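# Transfer hanger to the taped rack's rail

## Task

Take the hanger off the rack that has no tape and hang it on the other rack's rail, with its hook resting on the red tape and the hanger roughly perpendicular to that rail. Any hanger already on that rail must still be there at the end. Neither rack is anchored, so both must finish upright and close to their current spots. The robot must not fall or be left leaning, or the task fails.

## Robot and tools

ROBOT. The LinearBot has a base that can drive in any direction and a column about 1.7 m tall. A carriage rides up and down it (joint lift_m, 0 to 1 m) and carries two six-joint arms, each with a five-finger hand. The arm bases sit about 0.57 m + lift_m above the floor, and carriage parts hang about 0.15 m lower. A hand point can reach 0.78 m from its shoulder but only about 0.4 m below the arm base. Parked joints 1-6 are 0, 0.05, 0.05, 1.45, 0, 0; parked, the robot is about 0.85 m wide and 0.65 m long.

CAMERAS. carriage_camera is fixed on the carriage, facing forward and tilted about 20 degrees down. left_wrist_camera and right_wrist_camera sit on the little-finger side of each wrist, aimed at that hand's point.

FRAMES. Base frame: metres, origin on the floor below the base centre, x forward, y left, z up. The left_hand and right_hand readings give each hand point (0.045 m in front of the palm) in this frame; true hands often sit lower than reported, especially at long reach or under load. base_odometry is in the odometry frame (the base frame as it was at the start), counts only wheel rotation (slip looks like travel), heading in rad, left positive, -3.142 to 3.142.

move. One action per call, built from "base", "joints", or both, plus optional "speeds" and "min_time_s"; "cameras" and "blocking" are extra. Motions begin together.
- base: an object with exactly one key, each a relative offset from where the base last measured itself: translate_m (m, forward +, -2 to 2), strafe_m (m, left +, -2 to 2), rotate_rad (rad, counter-clockwise/left +, -6.3 to 6.3).
- joints: an object keyed by joint name, each value an absolute target (not an offset), one key per joint for either arm. lift_m 0 to 1 m. Per arm (left_ / right_): joint1_rad -2.617 to 3.054 (yaw about vertical, 0 forward, + left); joint2_rad 0 to 3.141 (shoulder: 0 upper arm back and level, 1.57 up, 3.14 forward); joint3_rad 0 to 3.141 (elbow, 0 folded, 3.14 straight); joint4_rad -1.57 to 1.57 (wrist pitch, + lifts fingertips); joint5_rad -1.57 to 1.57 (wrist yaw, + swings fingertips to the right); joint6_rad -2.094 to 2.094 (roll about the finger direction, + clockwise viewed from forearm). With joints 5 and 6 at 0 a level hand has its palm down. Hand keys per side, all -1 to 1, +1 open: _hand_little, _ring, _middle, _index, _thumb_bend (-1 fully bent), _thumb_turn (+1 beside the palm, -1 opposite the fingers). _hand_force_limit (-1 to 1, roughly 0 to 10 N at the fingertip, 15 N for the thumb) is where a closing finger halts; _hand_speed (-0.96 to 1; full speed from +0.48) sets finger pace. Both start at 0 and -0.8. Settings alone do not restart a stopped finger; send a new finger target. Use speed -0.94 or lower for a soft grip.
- speeds: caps for this action only: translate_m and strafe_m 0.02-0.5 m/s, rotate_rad 0.05-1.57 rad/s, lift_m 0.08-0.27 m/s (default 0.25).
- min_time_s: 0.1 to 8 s, a minimum duration for arm motions; 2 or more keeps paths straighter; very short values can make the arm overshoot.
- blocking: true/omitted waits until everything rests; false returns in about 0.5 s while motion continues; a later move overrides only the parts it names.
- cameras: list of names or ["all"]; [] none.
Any unknown key invalidates the call; an out-of-range value gets it refused, and then later motion calls in the same reply are skipped. A move with no action just reports state and images.

wait: seconds 0 to 10, optional cameras; returns early once moves finish. stop: brakes all running motions (base coasts a little). zoom_image: camera plus region [x0, y0, x1, y1] in pixels from the top-left, at most 504 by 504, on that camera's newest image. show_instructions: shows the reference pages. finished_scene: ends the scene permanently (scene 1).

RESULTS. "move" says done or the worst status. base_status/joint_status words: moving, done, off_target (resting short, maybe still pushing), contact_stop and time_out (unrequested stops; target dropped; later calls in the reply are skipped), stopped, not_followed ("joint command not followed": arm targets withheld because arms would nearly collide), limit_stop_at_motor_heat. on_its_own lists things the robot did uncommanded. motor_effort is percent of max (peak in brackets). Joint torques follow joint order. <side>_hand_stopped_by gives six words (little, ring, middle, index, thumb_bend, thumb_turn): moving, target, force, stalled or fault. <side>_<motor>_load_n is fingertip force in N, positive when pushed open; a lost grip shows as a drop to about 0. The "pictures" line lists image order.

CAUTIONS. Both racks are loose: do not drive or press into them, and lift the hanger clear rather than dragging it. Do not drop the hanger or leave it swinging. Keep the arms from striking or squeezing each other, fingers included; a hard press ends the scene. The robot tips more easily with a high carriage, stretched or loaded arms, sudden stops, or pulling on a held object; rising hand z with no command signals a lean. Arms have no contact stop. Arms held stretched out heat up (MOTOR HOT at 75 °C; at 100 °C an OVER-TEMPERATURE FAULT drops the arm for 30-60 s), so park them while planning or driving. With joint2 below 0.8, turning joint1 outward 0.5 rad or more can hit the column.

Each tool is called after "Emit:" as name(argument=value, ...), one argument or row to a line, values as JSON.

Reference images:

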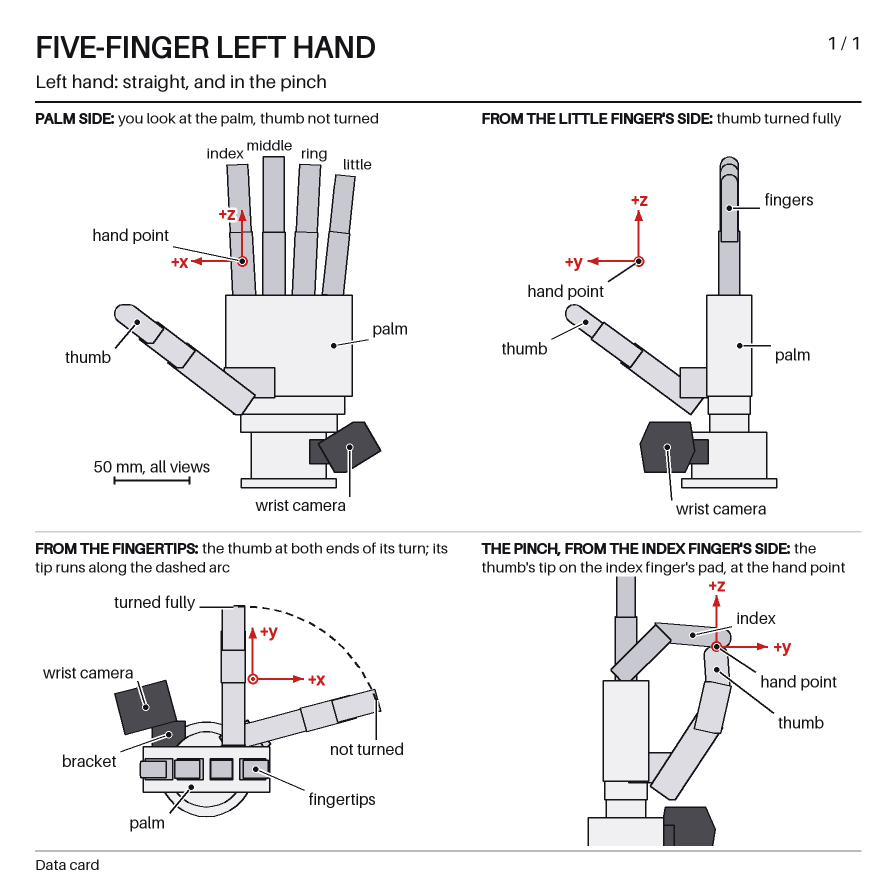

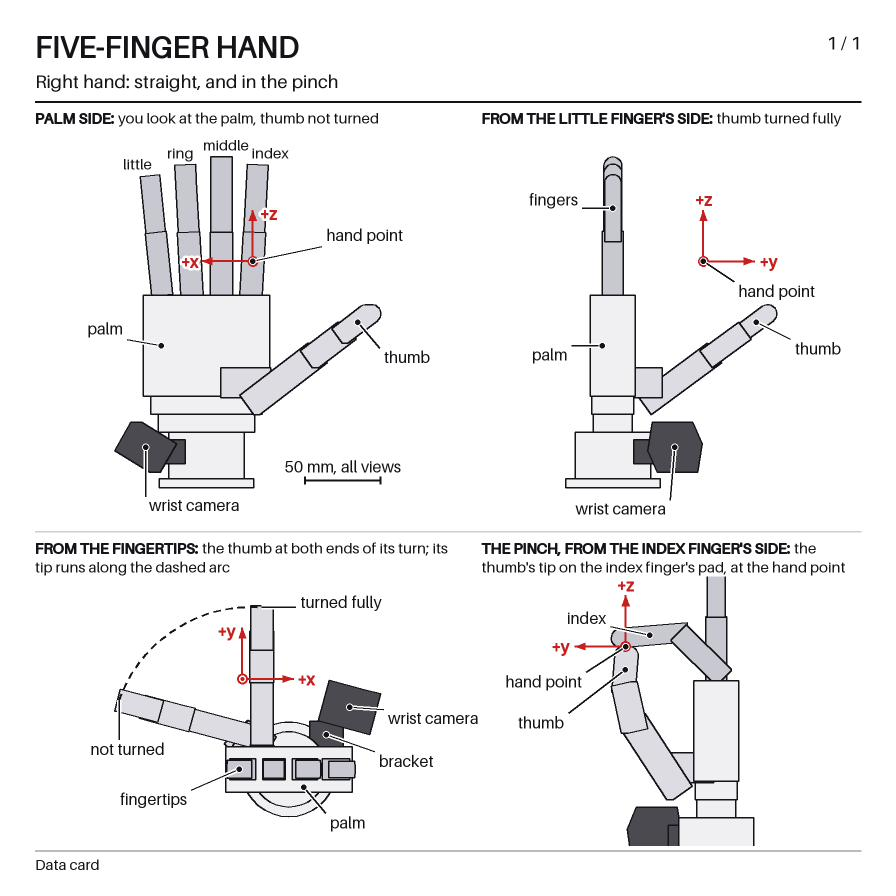

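## Session

Emit:
move(
)

Scene clock: 0.00 s.
Joint torques (N m): no reading
base_odometry: x=+0.000 y=+0.000 heading=+0.000
base_status: not commanded
joint_positions: lift_m=+0.300 left_joint1_rad=-0.012 left_joint2_rad=+0.046 left_joint3_rad=+0.044 left_joint4_rad=+1.438 left_joint5_rad=-0.013 left_joint6_rad=-0.003 right_joint1_rad=+0.005 right_joint2_rad=+0.030 right_joint3_rad=+0.049 right_joint4_rad=+1.473 right_joint5_rad=+0.006 right_joint6_rad=-0.004 left_hand_little=+1.000 left_hand_ring=+1.000 left_hand_middle=+1.000 left_hand_index=+1.000 left_hand_thumb_turn=+1.000 left_hand_thumb_bend=+1.000 left_hand_force_limit=+0.000 left_hand_speed=-0.800 right_hand_little=+1.000 right_hand_ring=+1.000 right_hand_middle=+1.000 right_hand_index=+1.000 right_hand_thumb_turn=+1.000 right_hand_thumb_bend=+1.000 right_hand_force_limit=+0.000 right_hand_speed=-0.800
joint_status: not commanded
left_hand_stopped_by: target,target,target,target,target,target
right_hand_stopped_by: target,target,target,target,target,target
left_little_load_n: 0.0
left_ring_load_n: -0.5
left_middle_load_n: 0.0
left_index_load_n: 0.0
left_thumb_bend_load_n: 0.0
left_thumb_turn_load_n: 0.0
right_little_load_n: 0.0
right_ring_load_n: 0.0
right_middle_load_n: 0.0
right_index_load_n: 0.0
right_thumb_bend_load_n: 0.0
right_thumb_turn_load_n: 0.0
motor_effort: lift_m=+36 drive_wheels=-2
left_hand: x=+0.3227 y=+0.2715 z=+1.3164 quat_wxyz=(+0.700, -0.052, +0.044, -0.711) (m; base frame)
right_hand: x=+0.3068 y=-0.2714 z=+1.3220 quat_wxyz=(+0.707, -0.026, +0.030, -0.706) (m; base frame)
pictures: carriage_camera, left_wrist_camera, right_wrist_camera
Images, in order (width x height): carriage_camera 672x504, left_wrist_camera 672x504, right_wrist_camera 672x504.

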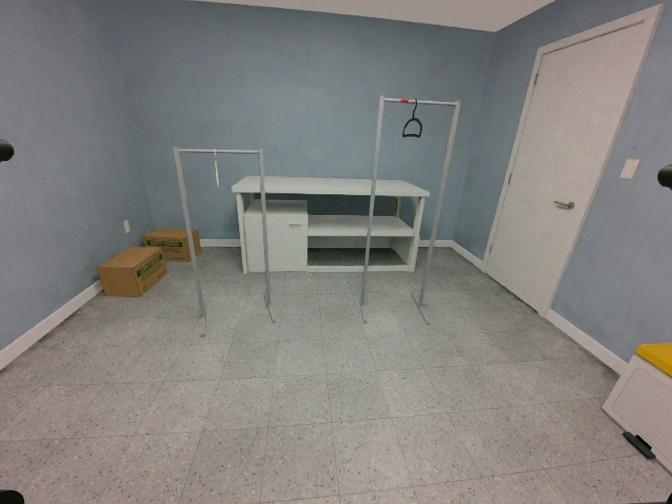

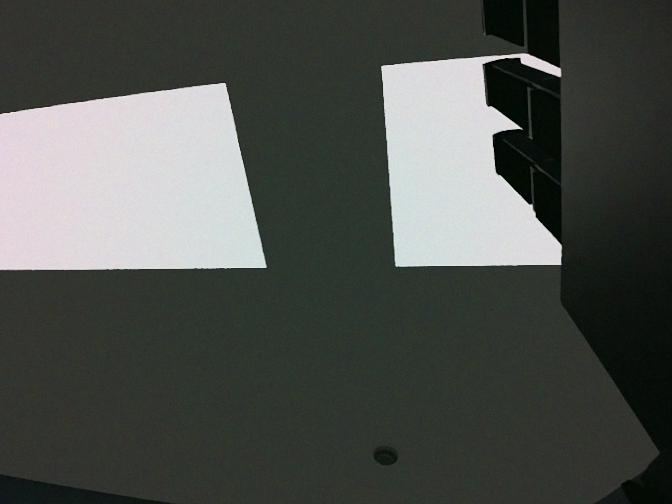

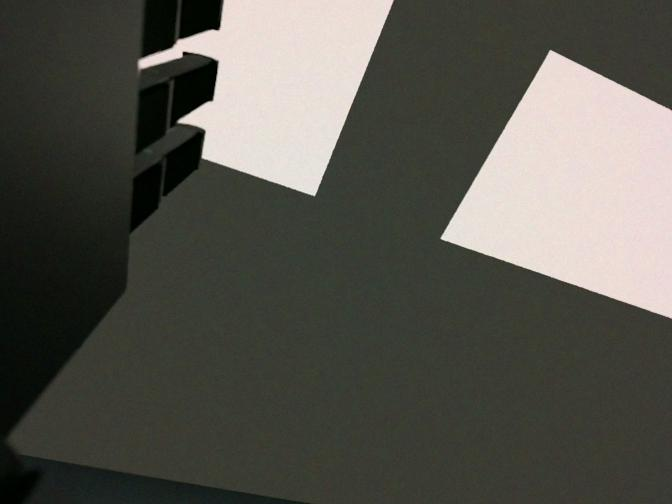

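Emit:
zoom_image(
  camera="carriage_camera",
  region=[160, 130, 290, 228],
)

Emit:
zoom_image(
  camera="carriage_camera",
  region=[360, 80, 480, 170],
)

Emit:
zoom_image(
  camera="carriage_camera",
  region=[160, 130, 460, 355],
)

Scaled by 3.877 from the camera's 672x504 image, which has a finer 960x720 frame.

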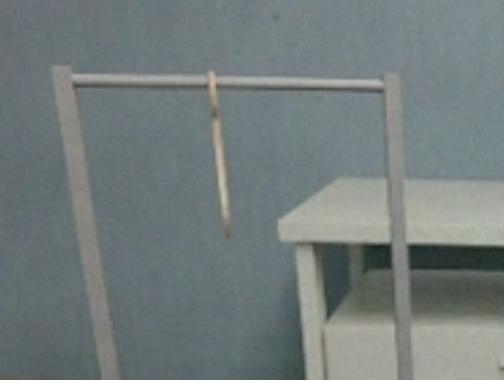

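Scaled by 4.200 from the camera's 672x504 image, which has a finer 960x720 frame.

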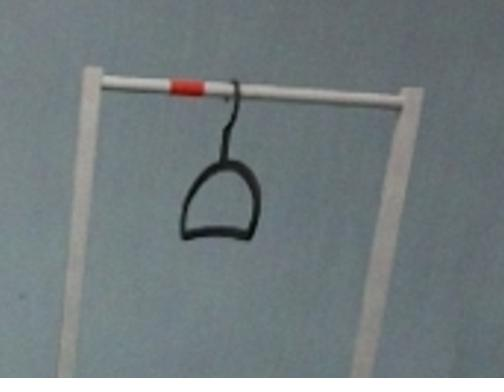

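Scaled by 1.680 from the camera's 672x504 image, which has a finer 960x720 frame.

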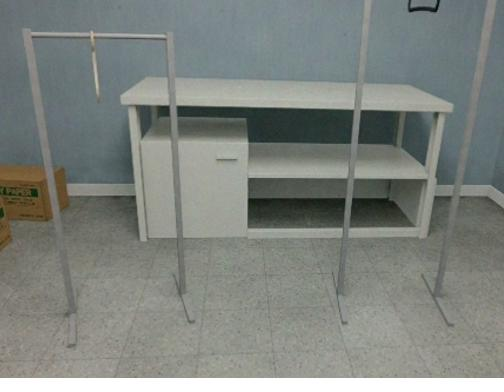

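Emit:
move(
  base={"rotate_rad": 0.4},
  cameras=["carriage_camera"],
)

Emit:
zoom_image(
  camera="carriage_camera",
  region=[250, 120, 450, 320],
)

Scene clock: 4.70 s.
Joint torques (N m): left_arm=[-0.31 3.18 5.89 -0.05 0.04 -0.05] | right_arm=[-0.09 4.08 5.37 -0.07 -0.04 0.01]
move: done
base_odometry: x=+0.000 y=+0.000 heading=+0.400
base_status: done
joint_positions: lift_m=+0.300 left_joint1_rad=-0.012 left_joint2_rad=+0.046 left_joint3_rad=+0.044 left_joint4_rad=+1.438 left_joint5_rad=-0.013 left_joint6_rad=-0.003 right_joint1_rad=+0.005 right_joint2_rad=+0.030 right_joint3_rad=+0.049 right_joint4_rad=+1.474 right_joint5_rad=+0.006 right_joint6_rad=-0.004 left_hand_little=+1.000 left_hand_ring=+1.000 left_hand_middle=+1.000 left_hand_index=+1.000 left_hand_thumb_turn=+1.000 left_hand_thumb_bend=+1.000 left_hand_force_limit=+0.000 left_hand_speed=-0.800 right_hand_little=+1.000 right_hand_ring=+1.000 right_hand_middle=+1.000 right_hand_index=+1.000 right_hand_thumb_turn=+1.000 right_hand_thumb_bend=+1.000 right_hand_force_limit=+0.000 right_hand_speed=-0.800
joint_status: not commanded
left_hand_stopped_by: target,target,target,target,target,target
right_hand_stopped_by: target,target,target,target,target,target
left_little_load_n: 0.0
left_ring_load_n: 0.0
left_middle_load_n: 0.0
left_index_load_n: 0.0
left_thumb_bend_load_n: 0.0
left_thumb_turn_load_n: 0.0
right_little_load_n: 0.0
right_ring_load_n: 0.0
right_middle_load_n: 0.0
right_index_load_n: 0.0
right_thumb_bend_load_n: 0.0
right_thumb_turn_load_n: 0.0
motor_effort: lift_m=+36(37) drive_wheels=+13(20)
left_hand: x=+0.3227 y=+0.2715 z=+1.3164 quat_wxyz=(+0.700, -0.052, +0.044, -0.711) (m; base frame)
right_hand: x=+0.3066 y=-0.2713 z=+1.3221 quat_wxyz=(+0.707, -0.026, +0.030, -0.706) (m; base frame)
pictures: carriage_camera
Images, in order (width x height): carriage_camera 672x504.

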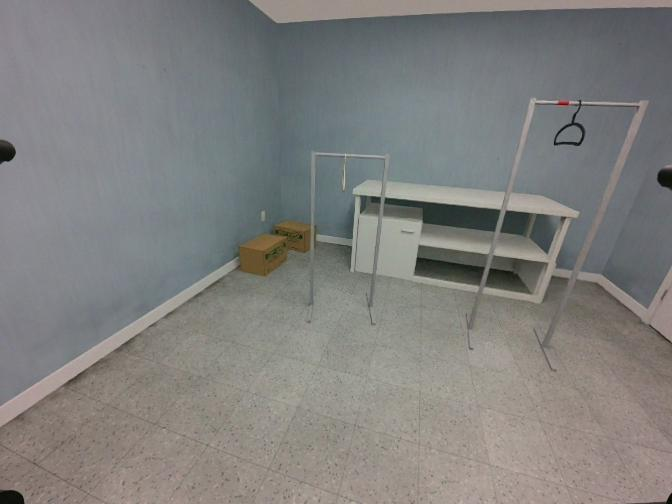

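Scaled by 2.520 from the camera's 672x504 image, which has a finer 960x720 frame.

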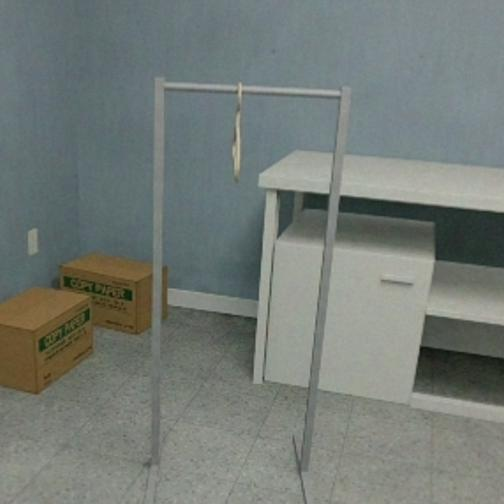

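Emit:
move(
  base={"translate_m": 0.9},
  cameras=["carriage_camera"],
)

Emit:
zoom_image(
  camera="carriage_camera",
  region=[280, 80, 480, 280],
)

Scene clock: 9.43 s.
Joint torques (N m): left_arm=[-0.29 3.19 5.9 -0.04 0.03 -0.05] | right_arm=[-0.02 4.1 5.42 0.01 0 -0.02]
move: done
base_odometry: x=+0.828 y=+0.353 heading=+0.401
base_status: done
joint_positions: lift_m=+0.300 left_joint1_rad=-0.012 left_joint2_rad=+0.046 left_joint3_rad=+0.044 left_joint4_rad=+1.437 left_joint5_rad=-0.013 left_joint6_rad=-0.003 right_joint1_rad=+0.005 right_joint2_rad=+0.030 right_joint3_rad=+0.049 right_joint4_rad=+1.472 right_joint5_rad=+0.006 right_joint6_rad=-0.004 left_hand_little=+1.000 left_hand_ring=+1.000 left_hand_middle=+1.000 left_hand_index=+1.000 left_hand_thumb_turn=+1.000 left_hand_thumb_bend=+1.000 left_hand_force_limit=+0.000 left_hand_speed=-0.800 right_hand_little=+1.000 right_hand_ring=+1.000 right_hand_middle=+1.000 right_hand_index=+1.000 right_hand_thumb_turn=+1.000 right_hand_thumb_bend=+1.000 right_hand_force_limit=+0.000 right_hand_speed=-0.800
joint_status: not commanded
left_hand_stopped_by: target,target,target,target,target,target
right_hand_stopped_by: target,target,target,target,target,target
left_little_load_n: 0.0
left_ring_load_n: 0.0
left_middle_load_n: 0.0
left_index_load_n: 0.0
left_thumb_bend_load_n: 0.0
left_thumb_turn_load_n: 0.0
right_little_load_n: 0.0
right_ring_load_n: 0.0
right_middle_load_n: 0.0
right_index_load_n: 0.0
right_thumb_bend_load_n: 0.0
right_thumb_turn_load_n: 0.0
motor_effort: lift_m=+36(37) drive_wheels=-13(29)
left_hand: x=+0.3229 y=+0.2715 z=+1.3163 quat_wxyz=(+0.700, -0.053, +0.044, -0.711) (m; base frame)
right_hand: x=+0.3070 y=-0.2713 z=+1.3220 quat_wxyz=(+0.707, -0.026, +0.030, -0.706) (m; base frame)
pictures: carriage_camera
Images, in order (width x height): carriage_camera 672x504.

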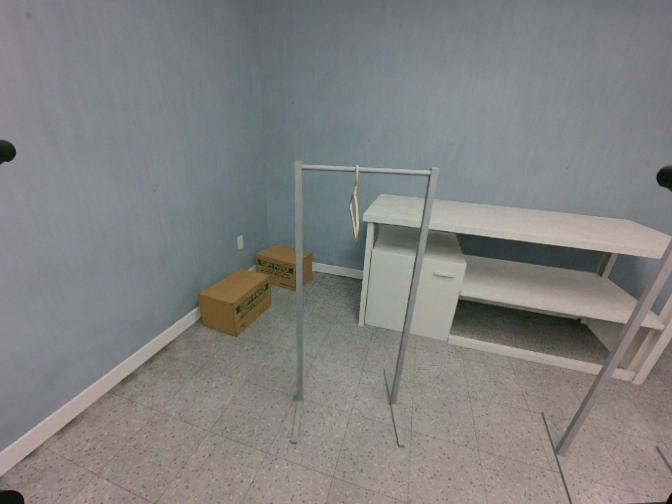

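Scaled by 2.520 from the camera's 672x504 image, which has a finer 960x720 frame.

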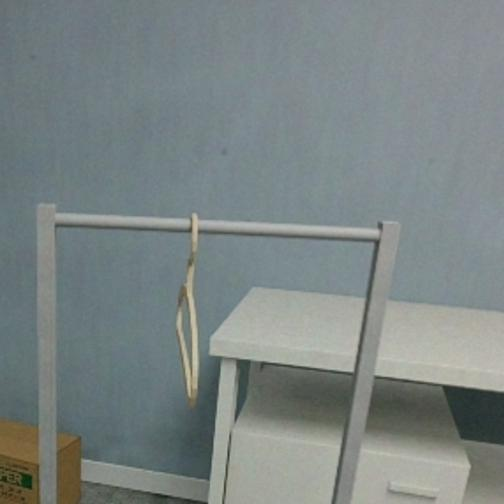

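Emit:
move(
  base={"strafe_m": -0.32},
  cameras=["carriage_camera"],
)

Emit:
zoom_image(
  camera="carriage_camera",
  region=[220, 130, 340, 250],
)

Scene clock: 12.73 s.
Joint torques (N m): left_arm=[-0.32 3.19 5.89 -0.04 0.03 -0.05] | right_arm=[-0.06 4.18 5.22 -0.04 -0.02 -0.01]
move: done
base_odometry: x=+0.953 y=+0.058 heading=+0.402
base_status: done
joint_positions: lift_m=+0.300 left_joint1_rad=-0.012 left_joint2_rad=+0.046 left_joint3_rad=+0.044 left_joint4_rad=+1.437 left_joint5_rad=-0.013 left_joint6_rad=-0.003 right_joint1_rad=+0.005 right_joint2_rad=+0.030 right_joint3_rad=+0.049 right_joint4_rad=+1.472 right_joint5_rad=+0.006 right_joint6_rad=-0.004 left_hand_little=+1.000 left_hand_ring=+1.000 left_hand_middle=+1.000 left_hand_index=+1.000 left_hand_thumb_turn=+1.000 left_hand_thumb_bend=+1.000 left_hand_force_limit=+0.000 left_hand_speed=-0.800 right_hand_little=+1.000 right_hand_ring=+1.000 right_hand_middle=+1.000 right_hand_index=+1.000 right_hand_thumb_turn=+1.000 right_hand_thumb_bend=+1.000 right_hand_force_limit=+0.000 right_hand_speed=-0.800
joint_status: not commanded
left_hand_stopped_by: target,target,target,target,target,target
right_hand_stopped_by: target,target,target,target,target,target
left_little_load_n: 0.0
left_ring_load_n: 0.0
left_middle_load_n: 0.0
left_index_load_n: 0.0
left_thumb_bend_load_n: 0.0
left_thumb_turn_load_n: 0.0
right_little_load_n: 0.0
right_ring_load_n: 0.0
right_middle_load_n: 0.0
right_index_load_n: 0.0
right_thumb_bend_load_n: 0.0
right_thumb_turn_load_n: 0.0
motor_effort: lift_m=+37(37) drive_wheels=-6(12)
left_hand: x=+0.3228 y=+0.2715 z=+1.3163 quat_wxyz=(+0.700, -0.052, +0.044, -0.711) (m; base frame)
right_hand: x=+0.3069 y=-0.2714 z=+1.3220 quat_wxyz=(+0.707, -0.026, +0.030, -0.706) (m; base frame)
pictures: carriage_camera
Images, in order (width x height): carriage_camera 672x504.

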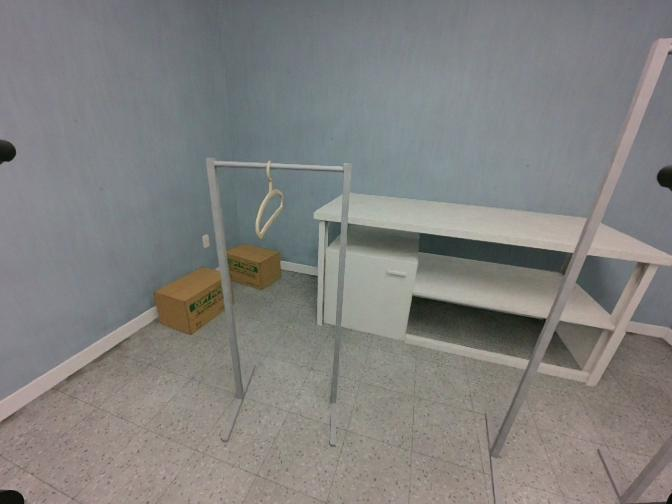

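Scaled by 4.200 from the camera's 672x504 image, which has a finer 960x720 frame.

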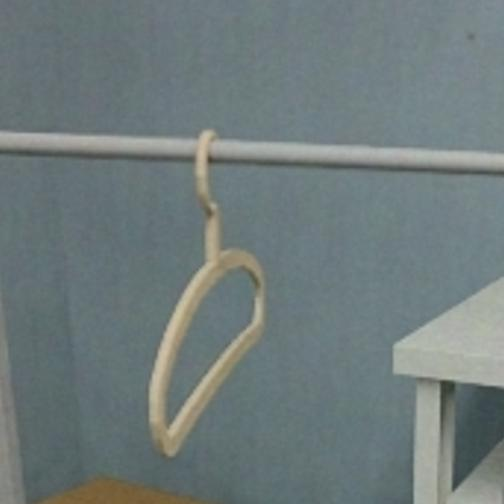

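Emit:
move(
  joints={"left_joint1_rad":0,"left_joint2_rad":1.3,"left_joint3_rad":1.3,"left_joint4_rad":0,"left_joint5_rad":0,"left_joint6_rad":-1.57,"left_hand_speed":1,"left_hand_thumb_turn":-1,"left_hand_little":-1,"left_hand_ring":-1,"left_hand_middle":-1,"left_hand_index":-1},
  min_time_s=2,
  cameras=["carriage_camera","left_wrist_camera"],
)

Scene clock: 23.50 s.
Joint torques (N m): left_arm=[0.39 -3.06 10.51 2.07 0.14 -0.2] | right_arm=[0.01 4.12 5.23 -0.05 -0.01 -0.05]
move: done
base_odometry: x=+0.953 y=+0.058 heading=+0.402
base_status: not commanded
joint_positions: lift_m=+0.300 left_joint1_rad=-0.008 left_joint2_rad=+1.291 left_joint3_rad=+1.264 left_joint4_rad=+0.004 left_joint5_rad=-0.009 left_joint6_rad=-1.557 right_joint1_rad=+0.005 right_joint2_rad=+0.030 right_joint3_rad=+0.049 right_joint4_rad=+1.472 right_joint5_rad=+0.006 right_joint6_rad=-0.004 left_hand_little=-1.000 left_hand_ring=-1.000 left_hand_middle=-1.000 left_hand_index=-1.000 left_hand_thumb_turn=-1.000 left_hand_thumb_bend=+1.000 left_hand_force_limit=+0.000 left_hand_speed=+1.000 right_hand_little=+1.000 right_hand_ring=+1.000 right_hand_middle=+1.000 right_hand_index=+1.000 right_hand_thumb_turn=+1.000 right_hand_thumb_bend=+1.000 right_hand_force_limit=+0.000 right_hand_speed=-0.800
joint_status: all done
left_hand_stopped_by: target,target,target,target,target,target
right_hand_stopped_by: target,target,target,target,target,target
left_little_load_n: 0.0
left_ring_load_n: 0.0
left_middle_load_n: 0.0
left_index_load_n: 0.0
left_thumb_bend_load_n: 0.0
left_thumb_turn_load_n: -0.5
right_little_load_n: 0.0
right_ring_load_n: 0.0
right_middle_load_n: 0.0
right_index_load_n: 0.0
right_thumb_bend_load_n: 0.0
right_thumb_turn_load_n: 0.0
motor_effort: lift_m=+36(37) drive_wheels=+4(6)
left_hand: x=+0.6883 y=+0.2386 z=+1.3178 quat_wxyz=(+0.005, -0.715, +0.005, -0.699) (m; base frame)
right_hand: x=+0.3069 y=-0.2714 z=+1.3220 quat_wxyz=(+0.707, -0.026, +0.030, -0.706) (m; base frame)
pictures: carriage_camera, left_wrist_camera
Images, in order (width x height): carriage_camera 672x504, left_wrist_camera 672x504.

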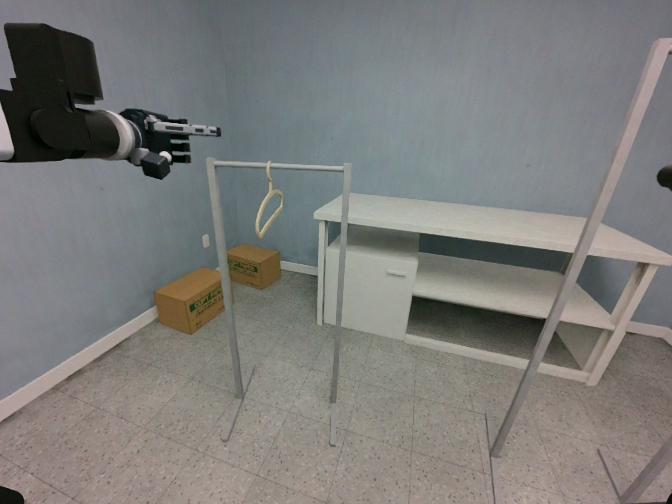

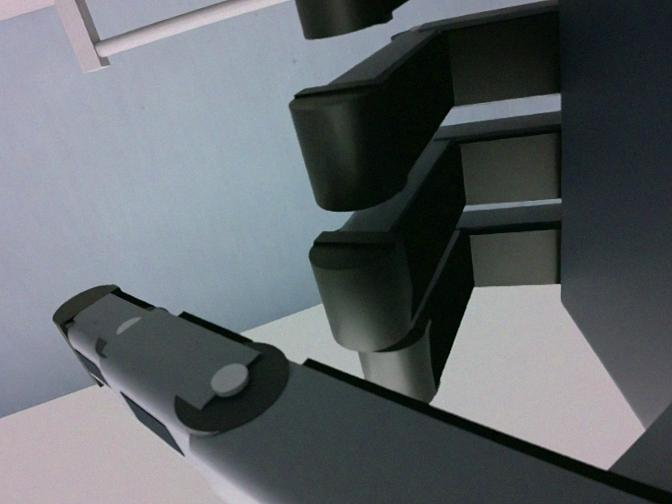

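Emit:
zoom_image(
  camera="carriage_camera",
  region=[100, 80, 260, 200],
)

Scaled by 3.150 from the camera's 672x504 image, which has a finer 960x720 frame.

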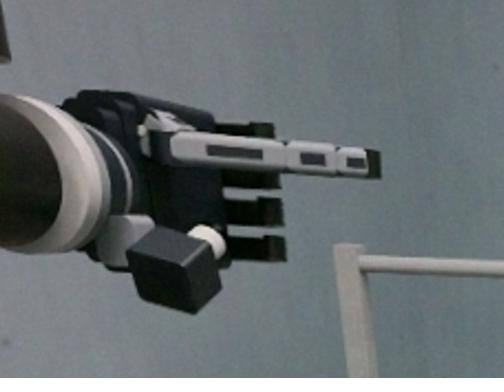

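Emit:
move(
  joints={"left_joint5_rad":0.17,"lift_m":0.13},
  base={"translate_m": 0.3},
  cameras=["carriage_camera","left_wrist_camera"],
)

Emit:
zoom_image(
  camera="carriage_camera",
  region=[120, 40, 320, 190],
)

Scene clock: 29.50 s.
Joint torques (N m): left_arm=[0.23 -3.34 9.18 2.21 0.16 -0.2] | right_arm=[0.01 4.18 5.23 -0.05 -0.01 -0.03]
move: done
base_odometry: x=+1.230 y=+0.175 heading=+0.401
base_status: done
joint_positions: lift_m=+0.130 left_joint1_rad=-0.006 left_joint2_rad=+1.294 left_joint3_rad=+1.279 left_joint4_rad=-0.012 left_joint5_rad=+0.159 left_joint6_rad=-1.559 right_joint1_rad=+0.005 right_joint2_rad=+0.030 right_joint3_rad=+0.049 right_joint4_rad=+1.472 right_joint5_rad=+0.006 right_joint6_rad=-0.004 left_hand_little=-1.000 left_hand_ring=-1.000 left_hand_middle=-1.000 left_hand_index=-1.000 left_hand_thumb_turn=-1.000 left_hand_thumb_bend=+1.000 left_hand_force_limit=+0.000 left_hand_speed=+1.000 right_hand_little=+1.000 right_hand_ring=+1.000 right_hand_middle=+1.000 right_hand_index=+1.000 right_hand_thumb_turn=+1.000 right_hand_thumb_bend=+1.000 right_hand_force_limit=+0.000 right_hand_speed=-0.800
joint_status: all done
left_hand_stopped_by: target,target,target,target,target,target
right_hand_stopped_by: target,target,target,target,target,target
left_little_load_n: 0.0
left_ring_load_n: -0.5
left_middle_load_n: 0.0
left_index_load_n: 0.0
left_thumb_bend_load_n: 0.0
left_thumb_turn_load_n: 0.0
right_little_load_n: 0.0
right_ring_load_n: 0.0
right_middle_load_n: 0.0
right_index_load_n: 0.0
right_thumb_bend_load_n: 0.0
right_thumb_turn_load_n: 0.0
motor_effort: lift_m=+36(37) drive_wheels=-9(16)
left_hand: x=+0.6757 y=+0.2078 z=+1.1501 quat_wxyz=(-0.055, -0.714, +0.062, -0.695) (m; base frame)
right_hand: x=+0.3071 y=-0.2714 z=+1.1520 quat_wxyz=(+0.707, -0.026, +0.030, -0.706) (m; base frame)
pictures: carriage_camera, left_wrist_camera
Images, in order (width x height): carriage_camera 672x504, left_wrist_camera 672x504.

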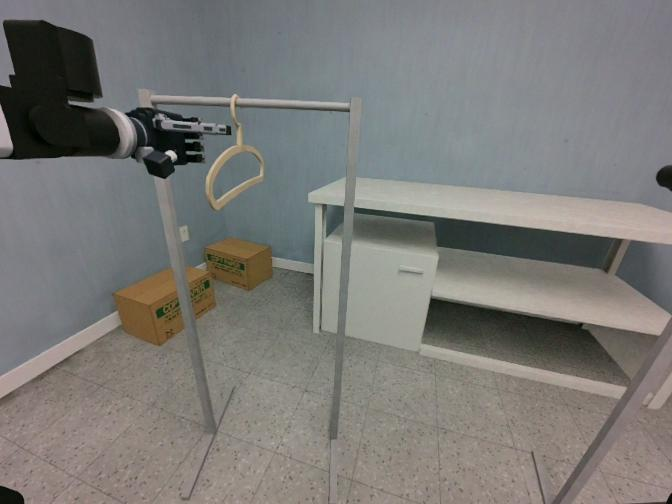

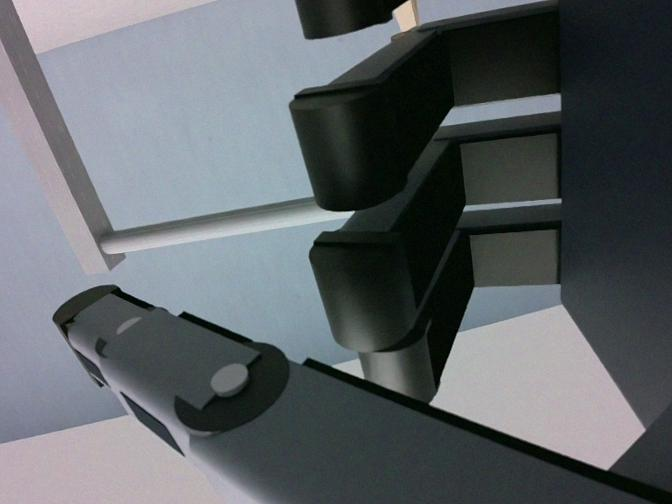

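Scaled by 2.520 from the camera's 672x504 image, which has a finer 960x720 frame.

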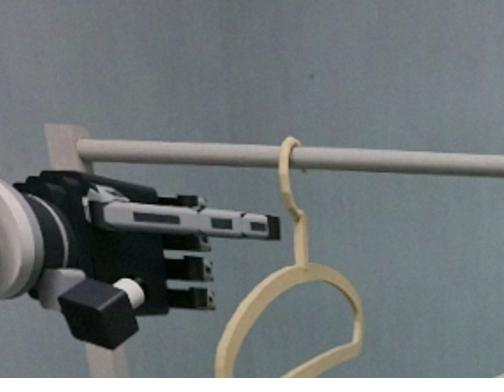

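Emit:
move(
  base={"strafe_m": 0.049},
)

Emit:
move(
  base={"translate_m": 0.14},
  speeds={"translate_m": 0.15},
  cameras=["carriage_camera","left_wrist_camera"],
)

Emit:
zoom_image(
  camera="carriage_camera",
  region=[120, 40, 320, 190],
)

Scene clock: 33.80 s.
Joint torques (N m): left_arm=[0.03 -3.28 9.2 2.21 0.11 -0.2] | right_arm=[0.01 4.04 5.34 -0.07 -0.02 0]
move: done
base_odometry: x=+1.211 y=+0.220 heading=+0.401
base_status: done
joint_positions: lift_m=+0.130 left_joint1_rad=-0.004 left_joint2_rad=+1.294 left_joint3_rad=+1.279 left_joint4_rad=-0.012 left_joint5_rad=+0.163 left_joint6_rad=-1.559 right_joint1_rad=+0.005 right_joint2_rad=+0.030 right_joint3_rad=+0.049 right_joint4_rad=+1.472 right_joint5_rad=+0.006 right_joint6_rad=-0.004 left_hand_little=-1.000 left_hand_ring=-1.000 left_hand_middle=-1.000 left_hand_index=-1.000 left_hand_thumb_turn=-1.000 left_hand_thumb_bend=+1.000 left_hand_force_limit=+0.000 left_hand_speed=+1.000 right_hand_little=+1.000 right_hand_ring=+1.000 right_hand_middle=+1.000 right_hand_index=+1.000 right_hand_thumb_turn=+1.000 right_hand_thumb_bend=+1.000 right_hand_force_limit=+0.000 right_hand_speed=-0.800
joint_status: not commanded
left_hand_stopped_by: target,target,target,target,target,target
right_hand_stopped_by: target,target,target,target,target,target
left_little_load_n: 0.0
left_ring_load_n: 0.0
left_middle_load_n: 0.0
left_index_load_n: -0.5
left_thumb_bend_load_n: 0.0
left_thumb_turn_load_n: -0.5
right_little_load_n: -0.5
right_ring_load_n: 0.0
right_middle_load_n: 0.0
right_index_load_n: 0.0
right_thumb_bend_load_n: 0.0
right_thumb_turn_load_n: 0.0
motor_effort: lift_m=+37(37) drive_wheels=+3(12)
left_hand: x=+0.6756 y=+0.2081 z=+1.1501 quat_wxyz=(-0.056, -0.714, +0.062, -0.695) (m; base frame)
right_hand: x=+0.3071 y=-0.2714 z=+1.1520 quat_wxyz=(+0.707, -0.026, +0.030, -0.706) (m; base frame)
pictures: none

Scene clock: 35.73 s.
Joint torques (N m): left_arm=[0.05 -3.3 9.25 2.24 0.11 -0.2] | right_arm=[-0.13 4.11 5.22 -0.06 -0.03 -0.01]
move: done
base_odometry: x=+1.340 y=+0.275 heading=+0.401
base_status: done
joint_positions: lift_m=+0.130 left_joint1_rad=-0.004 left_joint2_rad=+1.294 left_joint3_rad=+1.279 left_joint4_rad=-0.012 left_joint5_rad=+0.163 left_joint6_rad=-1.559 right_joint1_rad=+0.005 right_joint2_rad=+0.030 right_joint3_rad=+0.049 right_joint4_rad=+1.474 right_joint5_rad=+0.006 right_joint6_rad=-0.004 left_hand_little=-1.000 left_hand_ring=-1.000 left_hand_middle=-1.000 left_hand_index=-1.000 left_hand_thumb_turn=-1.000 left_hand_thumb_bend=+1.000 left_hand_force_limit=+0.000 left_hand_speed=+1.000 right_hand_little=+1.000 right_hand_ring=+1.000 right_hand_middle=+1.000 right_hand_index=+1.000 right_hand_thumb_turn=+1.000 right_hand_thumb_bend=+1.000 right_hand_force_limit=+0.000 right_hand_speed=-0.800
joint_status: not commanded
left_hand_stopped_by: target,target,target,target,target,target
right_hand_stopped_by: target,target,target,target,target,target
left_little_load_n: 0.0
left_ring_load_n: 0.0
left_middle_load_n: 0.0
left_index_load_n: 0.0
left_thumb_bend_load_n: 0.0
left_thumb_turn_load_n: -0.5
right_little_load_n: 0.0
right_ring_load_n: 0.0
right_middle_load_n: 0.0
right_index_load_n: 0.0
right_thumb_bend_load_n: 0.0
right_thumb_turn_load_n: 0.0
motor_effort: lift_m=+37(37) drive_wheels=-7(13)
left_hand: x=+0.6756 y=+0.2081 z=+1.1502 quat_wxyz=(-0.056, -0.714, +0.062, -0.696) (m; base frame)
right_hand: x=+0.3065 y=-0.2714 z=+1.1521 quat_wxyz=(+0.707, -0.025, +0.030, -0.706) (m; base frame)
pictures: carriage_camera, left_wrist_camera
Images, in order (width x height): carriage_camera 672x504, left_wrist_camera 672x504.

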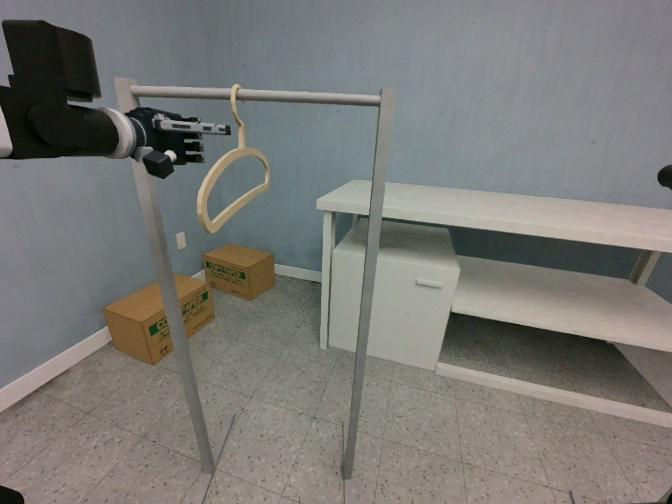

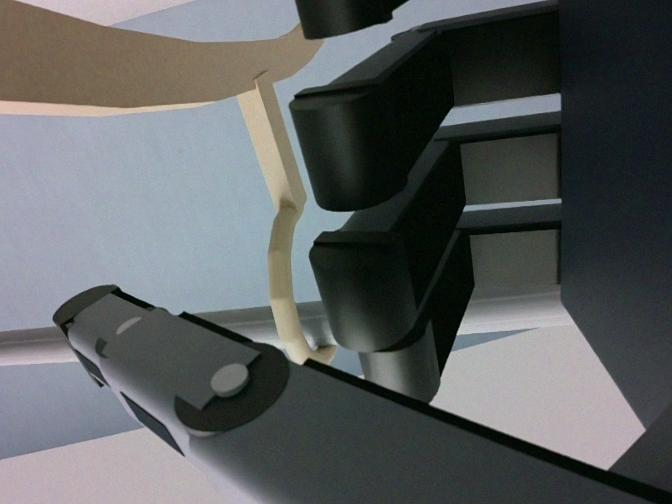

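Scaled by 2.520 from the camera's 672x504 image, which has a finer 960x720 frame.

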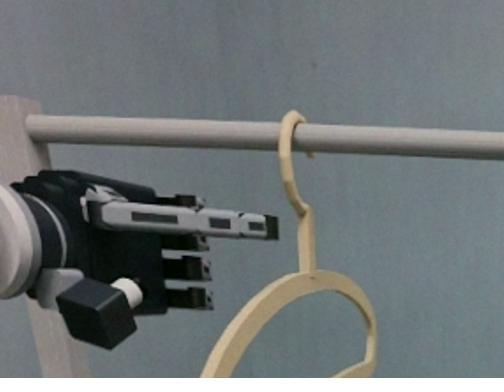

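Emit:
move(
  base={"translate_m": 0.1},
  speeds={"translate_m": 0.08},
  cameras=["carriage_camera","left_wrist_camera"],
)

Emit:
zoom_image(
  camera="carriage_camera",
  region=[120, 40, 320, 190],
)

Scene clock: 38.27 s.
Joint torques (N m): left_arm=[0.05 -3.23 9.2 2.2 0.07 -0.2] | right_arm=[-0.06 4.07 5.19 -0.1 0.01 -0.02]
move: done
base_odometry: x=+1.431 y=+0.315 heading=+0.402
base_status: done
joint_positions: lift_m=+0.130 left_joint1_rad=-0.004 left_joint2_rad=+1.294 left_joint3_rad=+1.279 left_joint4_rad=-0.011 left_joint5_rad=+0.167 left_joint6_rad=-1.559 right_joint1_rad=+0.005 right_joint2_rad=+0.030 right_joint3_rad=+0.049 right_joint4_rad=+1.474 right_joint5_rad=+0.006 right_joint6_rad=-0.004 left_hand_little=-1.000 left_hand_ring=-1.000 left_hand_middle=-1.000 left_hand_index=-1.000 left_hand_thumb_turn=-1.000 left_hand_thumb_bend=+1.000 left_hand_force_limit=+0.000 left_hand_speed=+1.000 right_hand_little=+1.000 right_hand_ring=+1.000 right_hand_middle=+1.000 right_hand_index=+1.000 right_hand_thumb_turn=+1.000 right_hand_thumb_bend=+1.000 right_hand_force_limit=+0.000 right_hand_speed=-0.800
joint_status: not commanded
left_hand_stopped_by: target,target,target,target,target,target
right_hand_stopped_by: target,target,target,target,target,target
left_little_load_n: 0.0
left_ring_load_n: 0.0
left_middle_load_n: 0.0
left_index_load_n: 0.0
left_thumb_bend_load_n: 0.0
left_thumb_turn_load_n: -0.5
right_little_load_n: 0.0
right_ring_load_n: 0.0
right_middle_load_n: 0.0
right_index_load_n: 0.0
right_thumb_bend_load_n: 0.0
right_thumb_turn_load_n: 0.0
motor_effort: lift_m=+37(37) drive_wheels=-6(13)
left_hand: x=+0.6752 y=+0.2075 z=+1.1505 quat_wxyz=(-0.057, -0.713, +0.064, -0.696) (m; base frame)
right_hand: x=+0.3064 y=-0.2713 z=+1.1522 quat_wxyz=(+0.707, -0.026, +0.029, -0.706) (m; base frame)
pictures: carriage_camera, left_wrist_camera
Images, in order (width x height): carriage_camera 672x504, left_wrist_camera 672x504.

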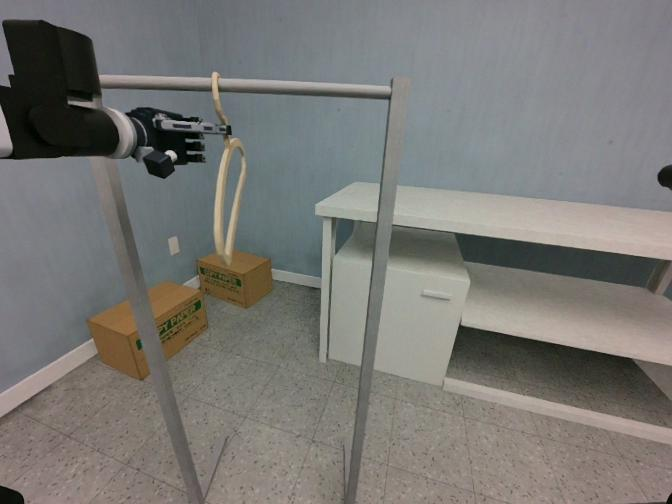

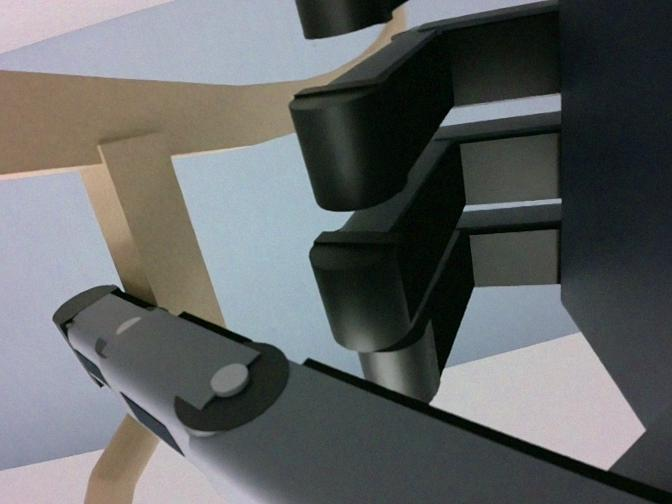

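Scaled by 2.520 from the camera's 672x504 image, which has a finer 960x720 frame.

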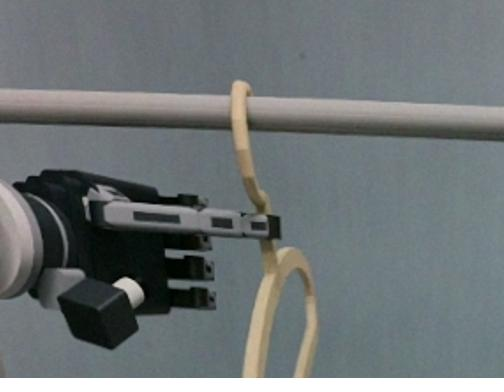

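Emit:
move(
  joints={"left_hand_ring":1,"left_hand_little":1,"left_hand_speed":-0.5},
  cameras=["carriage_camera","left_wrist_camera"],
)

Emit:
zoom_image(
  camera="carriage_camera",
  region=[140, 60, 300, 280],
)

Scene clock: 41.47 s.
Joint torques (N m): left_arm=[0.05 -3.29 9.22 2.21 0.07 -0.19] | right_arm=[-0.09 4.05 5.27 -0.05 -0.02 -0.02]
move: done
base_odometry: x=+1.431 y=+0.315 heading=+0.402
base_status: not commanded
joint_positions: lift_m=+0.130 left_joint1_rad=-0.004 left_joint2_rad=+1.294 left_joint3_rad=+1.279 left_joint4_rad=-0.011 left_joint5_rad=+0.167 left_joint6_rad=-1.559 right_joint1_rad=+0.005 right_joint2_rad=+0.030 right_joint3_rad=+0.049 right_joint4_rad=+1.474 right_joint5_rad=+0.006 right_joint6_rad=-0.004 left_hand_little=+1.000 left_hand_ring=+1.000 left_hand_middle=-1.000 left_hand_index=-1.000 left_hand_thumb_turn=-1.000 left_hand_thumb_bend=+1.000 left_hand_force_limit=+0.000 left_hand_speed=-0.500 right_hand_little=+1.000 right_hand_ring=+1.000 right_hand_middle=+1.000 right_hand_index=+1.000 right_hand_thumb_turn=+1.000 right_hand_thumb_bend=+1.000 right_hand_force_limit=+0.000 right_hand_speed=-0.800
joint_status: all done
left_hand_stopped_by: target,target,target,target,target,target
right_hand_stopped_by: target,target,target,target,target,target
left_little_load_n: 0.0
left_ring_load_n: 0.0
left_middle_load_n: 0.0
left_index_load_n: 0.0
left_thumb_bend_load_n: 0.0
left_thumb_turn_load_n: -0.5
right_little_load_n: 0.0
right_ring_load_n: 0.0
right_middle_load_n: 0.0
right_index_load_n: 0.0
right_thumb_bend_load_n: 0.0
right_thumb_turn_load_n: 0.0
motor_effort: lift_m=+37(37) drive_wheels=-6(6)
left_hand: x=+0.6752 y=+0.2074 z=+1.1505 quat_wxyz=(-0.057, -0.713, +0.064, -0.696) (m; base frame)
right_hand: x=+0.3064 y=-0.2713 z=+1.1522 quat_wxyz=(+0.707, -0.026, +0.029, -0.706) (m; base frame)
pictures: carriage_camera, left_wrist_camera
Images, in order (width x height): carriage_camera 672x504, left_wrist_camera 672x504.

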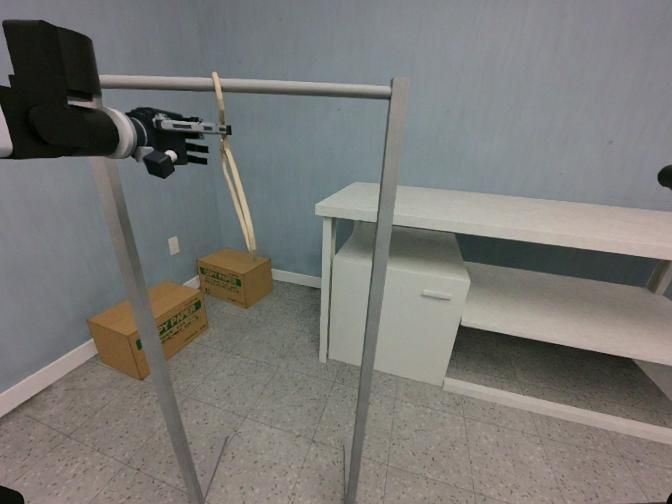

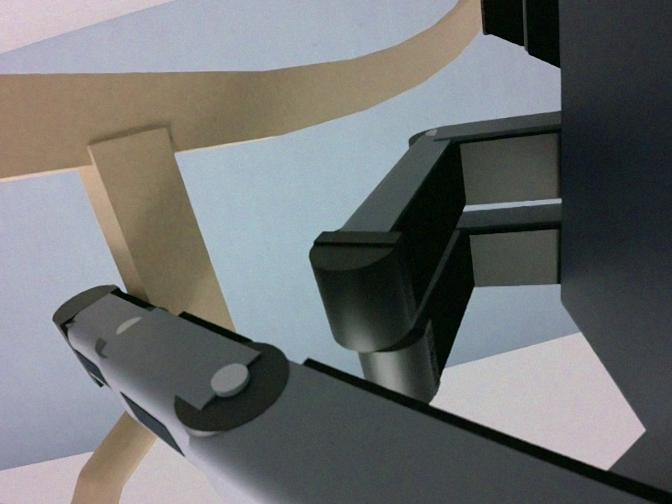

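Scaled by 2.291 from the camera's 672x504 image, which has a finer 960x720 frame.

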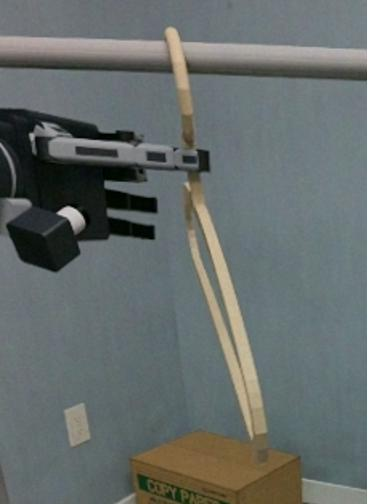

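Emit:
wait(
  seconds=1,
  cameras=["carriage_camera","left_wrist_camera"],
)

Emit:
zoom_image(
  camera="carriage_camera",
  region=[180, 60, 260, 170],
)

Scene clock: 47.90 s.
Joint torques (N m): left_arm=[0.03 -3.28 9.22 2.21 0.07 -0.19] | right_arm=[-0.03 4.14 5.26 -0.07 0.02 -0.02]
base_odometry: x=+1.431 y=+0.315 heading=+0.402
base_status: not commanded
joint_positions: lift_m=+0.130 left_joint1_rad=-0.004 left_joint2_rad=+1.294 left_joint3_rad=+1.279 left_joint4_rad=-0.011 left_joint5_rad=+0.167 left_joint6_rad=-1.559 right_joint1_rad=+0.005 right_joint2_rad=+0.030 right_joint3_rad=+0.049 right_joint4_rad=+1.474 right_joint5_rad=+0.006 right_joint6_rad=-0.004 left_hand_little=+1.000 left_hand_ring=+1.000 left_hand_middle=-1.000 left_hand_index=-1.000 left_hand_thumb_turn=-1.000 left_hand_thumb_bend=+1.000 left_hand_force_limit=+0.000 left_hand_speed=-0.500 right_hand_little=+1.000 right_hand_ring=+1.000 right_hand_middle=+1.000 right_hand_index=+1.000 right_hand_thumb_turn=+1.000 right_hand_thumb_bend=+1.000 right_hand_force_limit=+0.000 right_hand_speed=-0.800
joint_status: all done
left_hand_stopped_by: target,target,target,target,target,target
right_hand_stopped_by: target,target,target,target,target,target
left_little_load_n: 0.0
left_ring_load_n: 0.0
left_middle_load_n: 0.0
left_index_load_n: 0.0
left_thumb_bend_load_n: 0.0
left_thumb_turn_load_n: -0.5
right_little_load_n: 0.0
right_ring_load_n: 0.0
right_middle_load_n: 0.0
right_index_load_n: 0.0
right_thumb_bend_load_n: 0.0
right_thumb_turn_load_n: 0.0
motor_effort: lift_m=+37(37) drive_wheels=-6(6)
left_hand: x=+0.6752 y=+0.2074 z=+1.1505 quat_wxyz=(-0.057, -0.713, +0.064, -0.696) (m; base frame)
right_hand: x=+0.3064 y=-0.2713 z=+1.1522 quat_wxyz=(+0.707, -0.026, +0.029, -0.706) (m; base frame)
wait: 1.00 s; at rest from the start
pictures: carriage_camera, left_wrist_camera
Images, in order (width x height): carriage_camera 672x504, left_wrist_camera 672x504.

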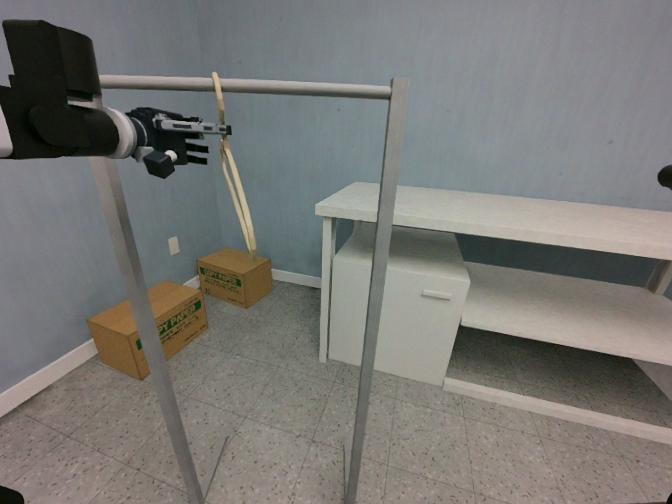

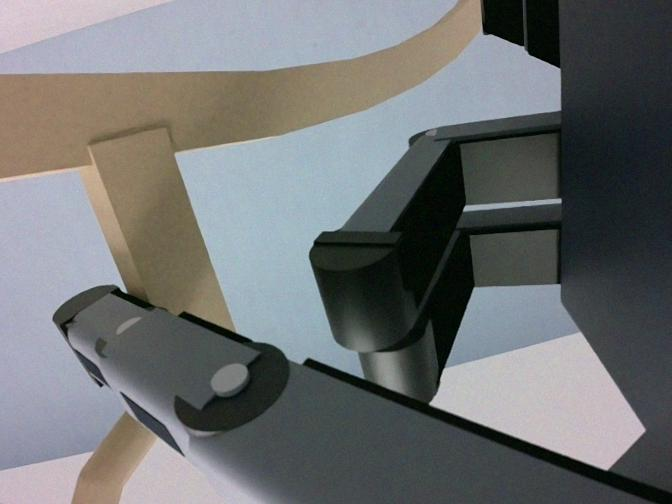

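Scaled by 4.582 from the camera's 672x504 image, which has a finer 960x720 frame.

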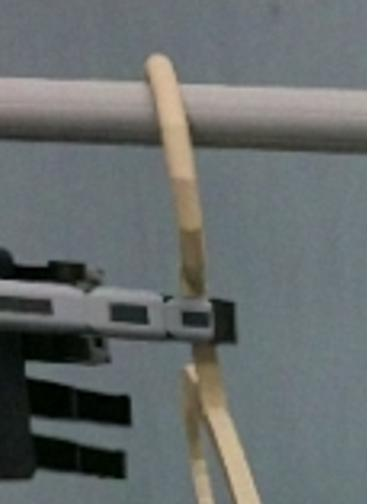

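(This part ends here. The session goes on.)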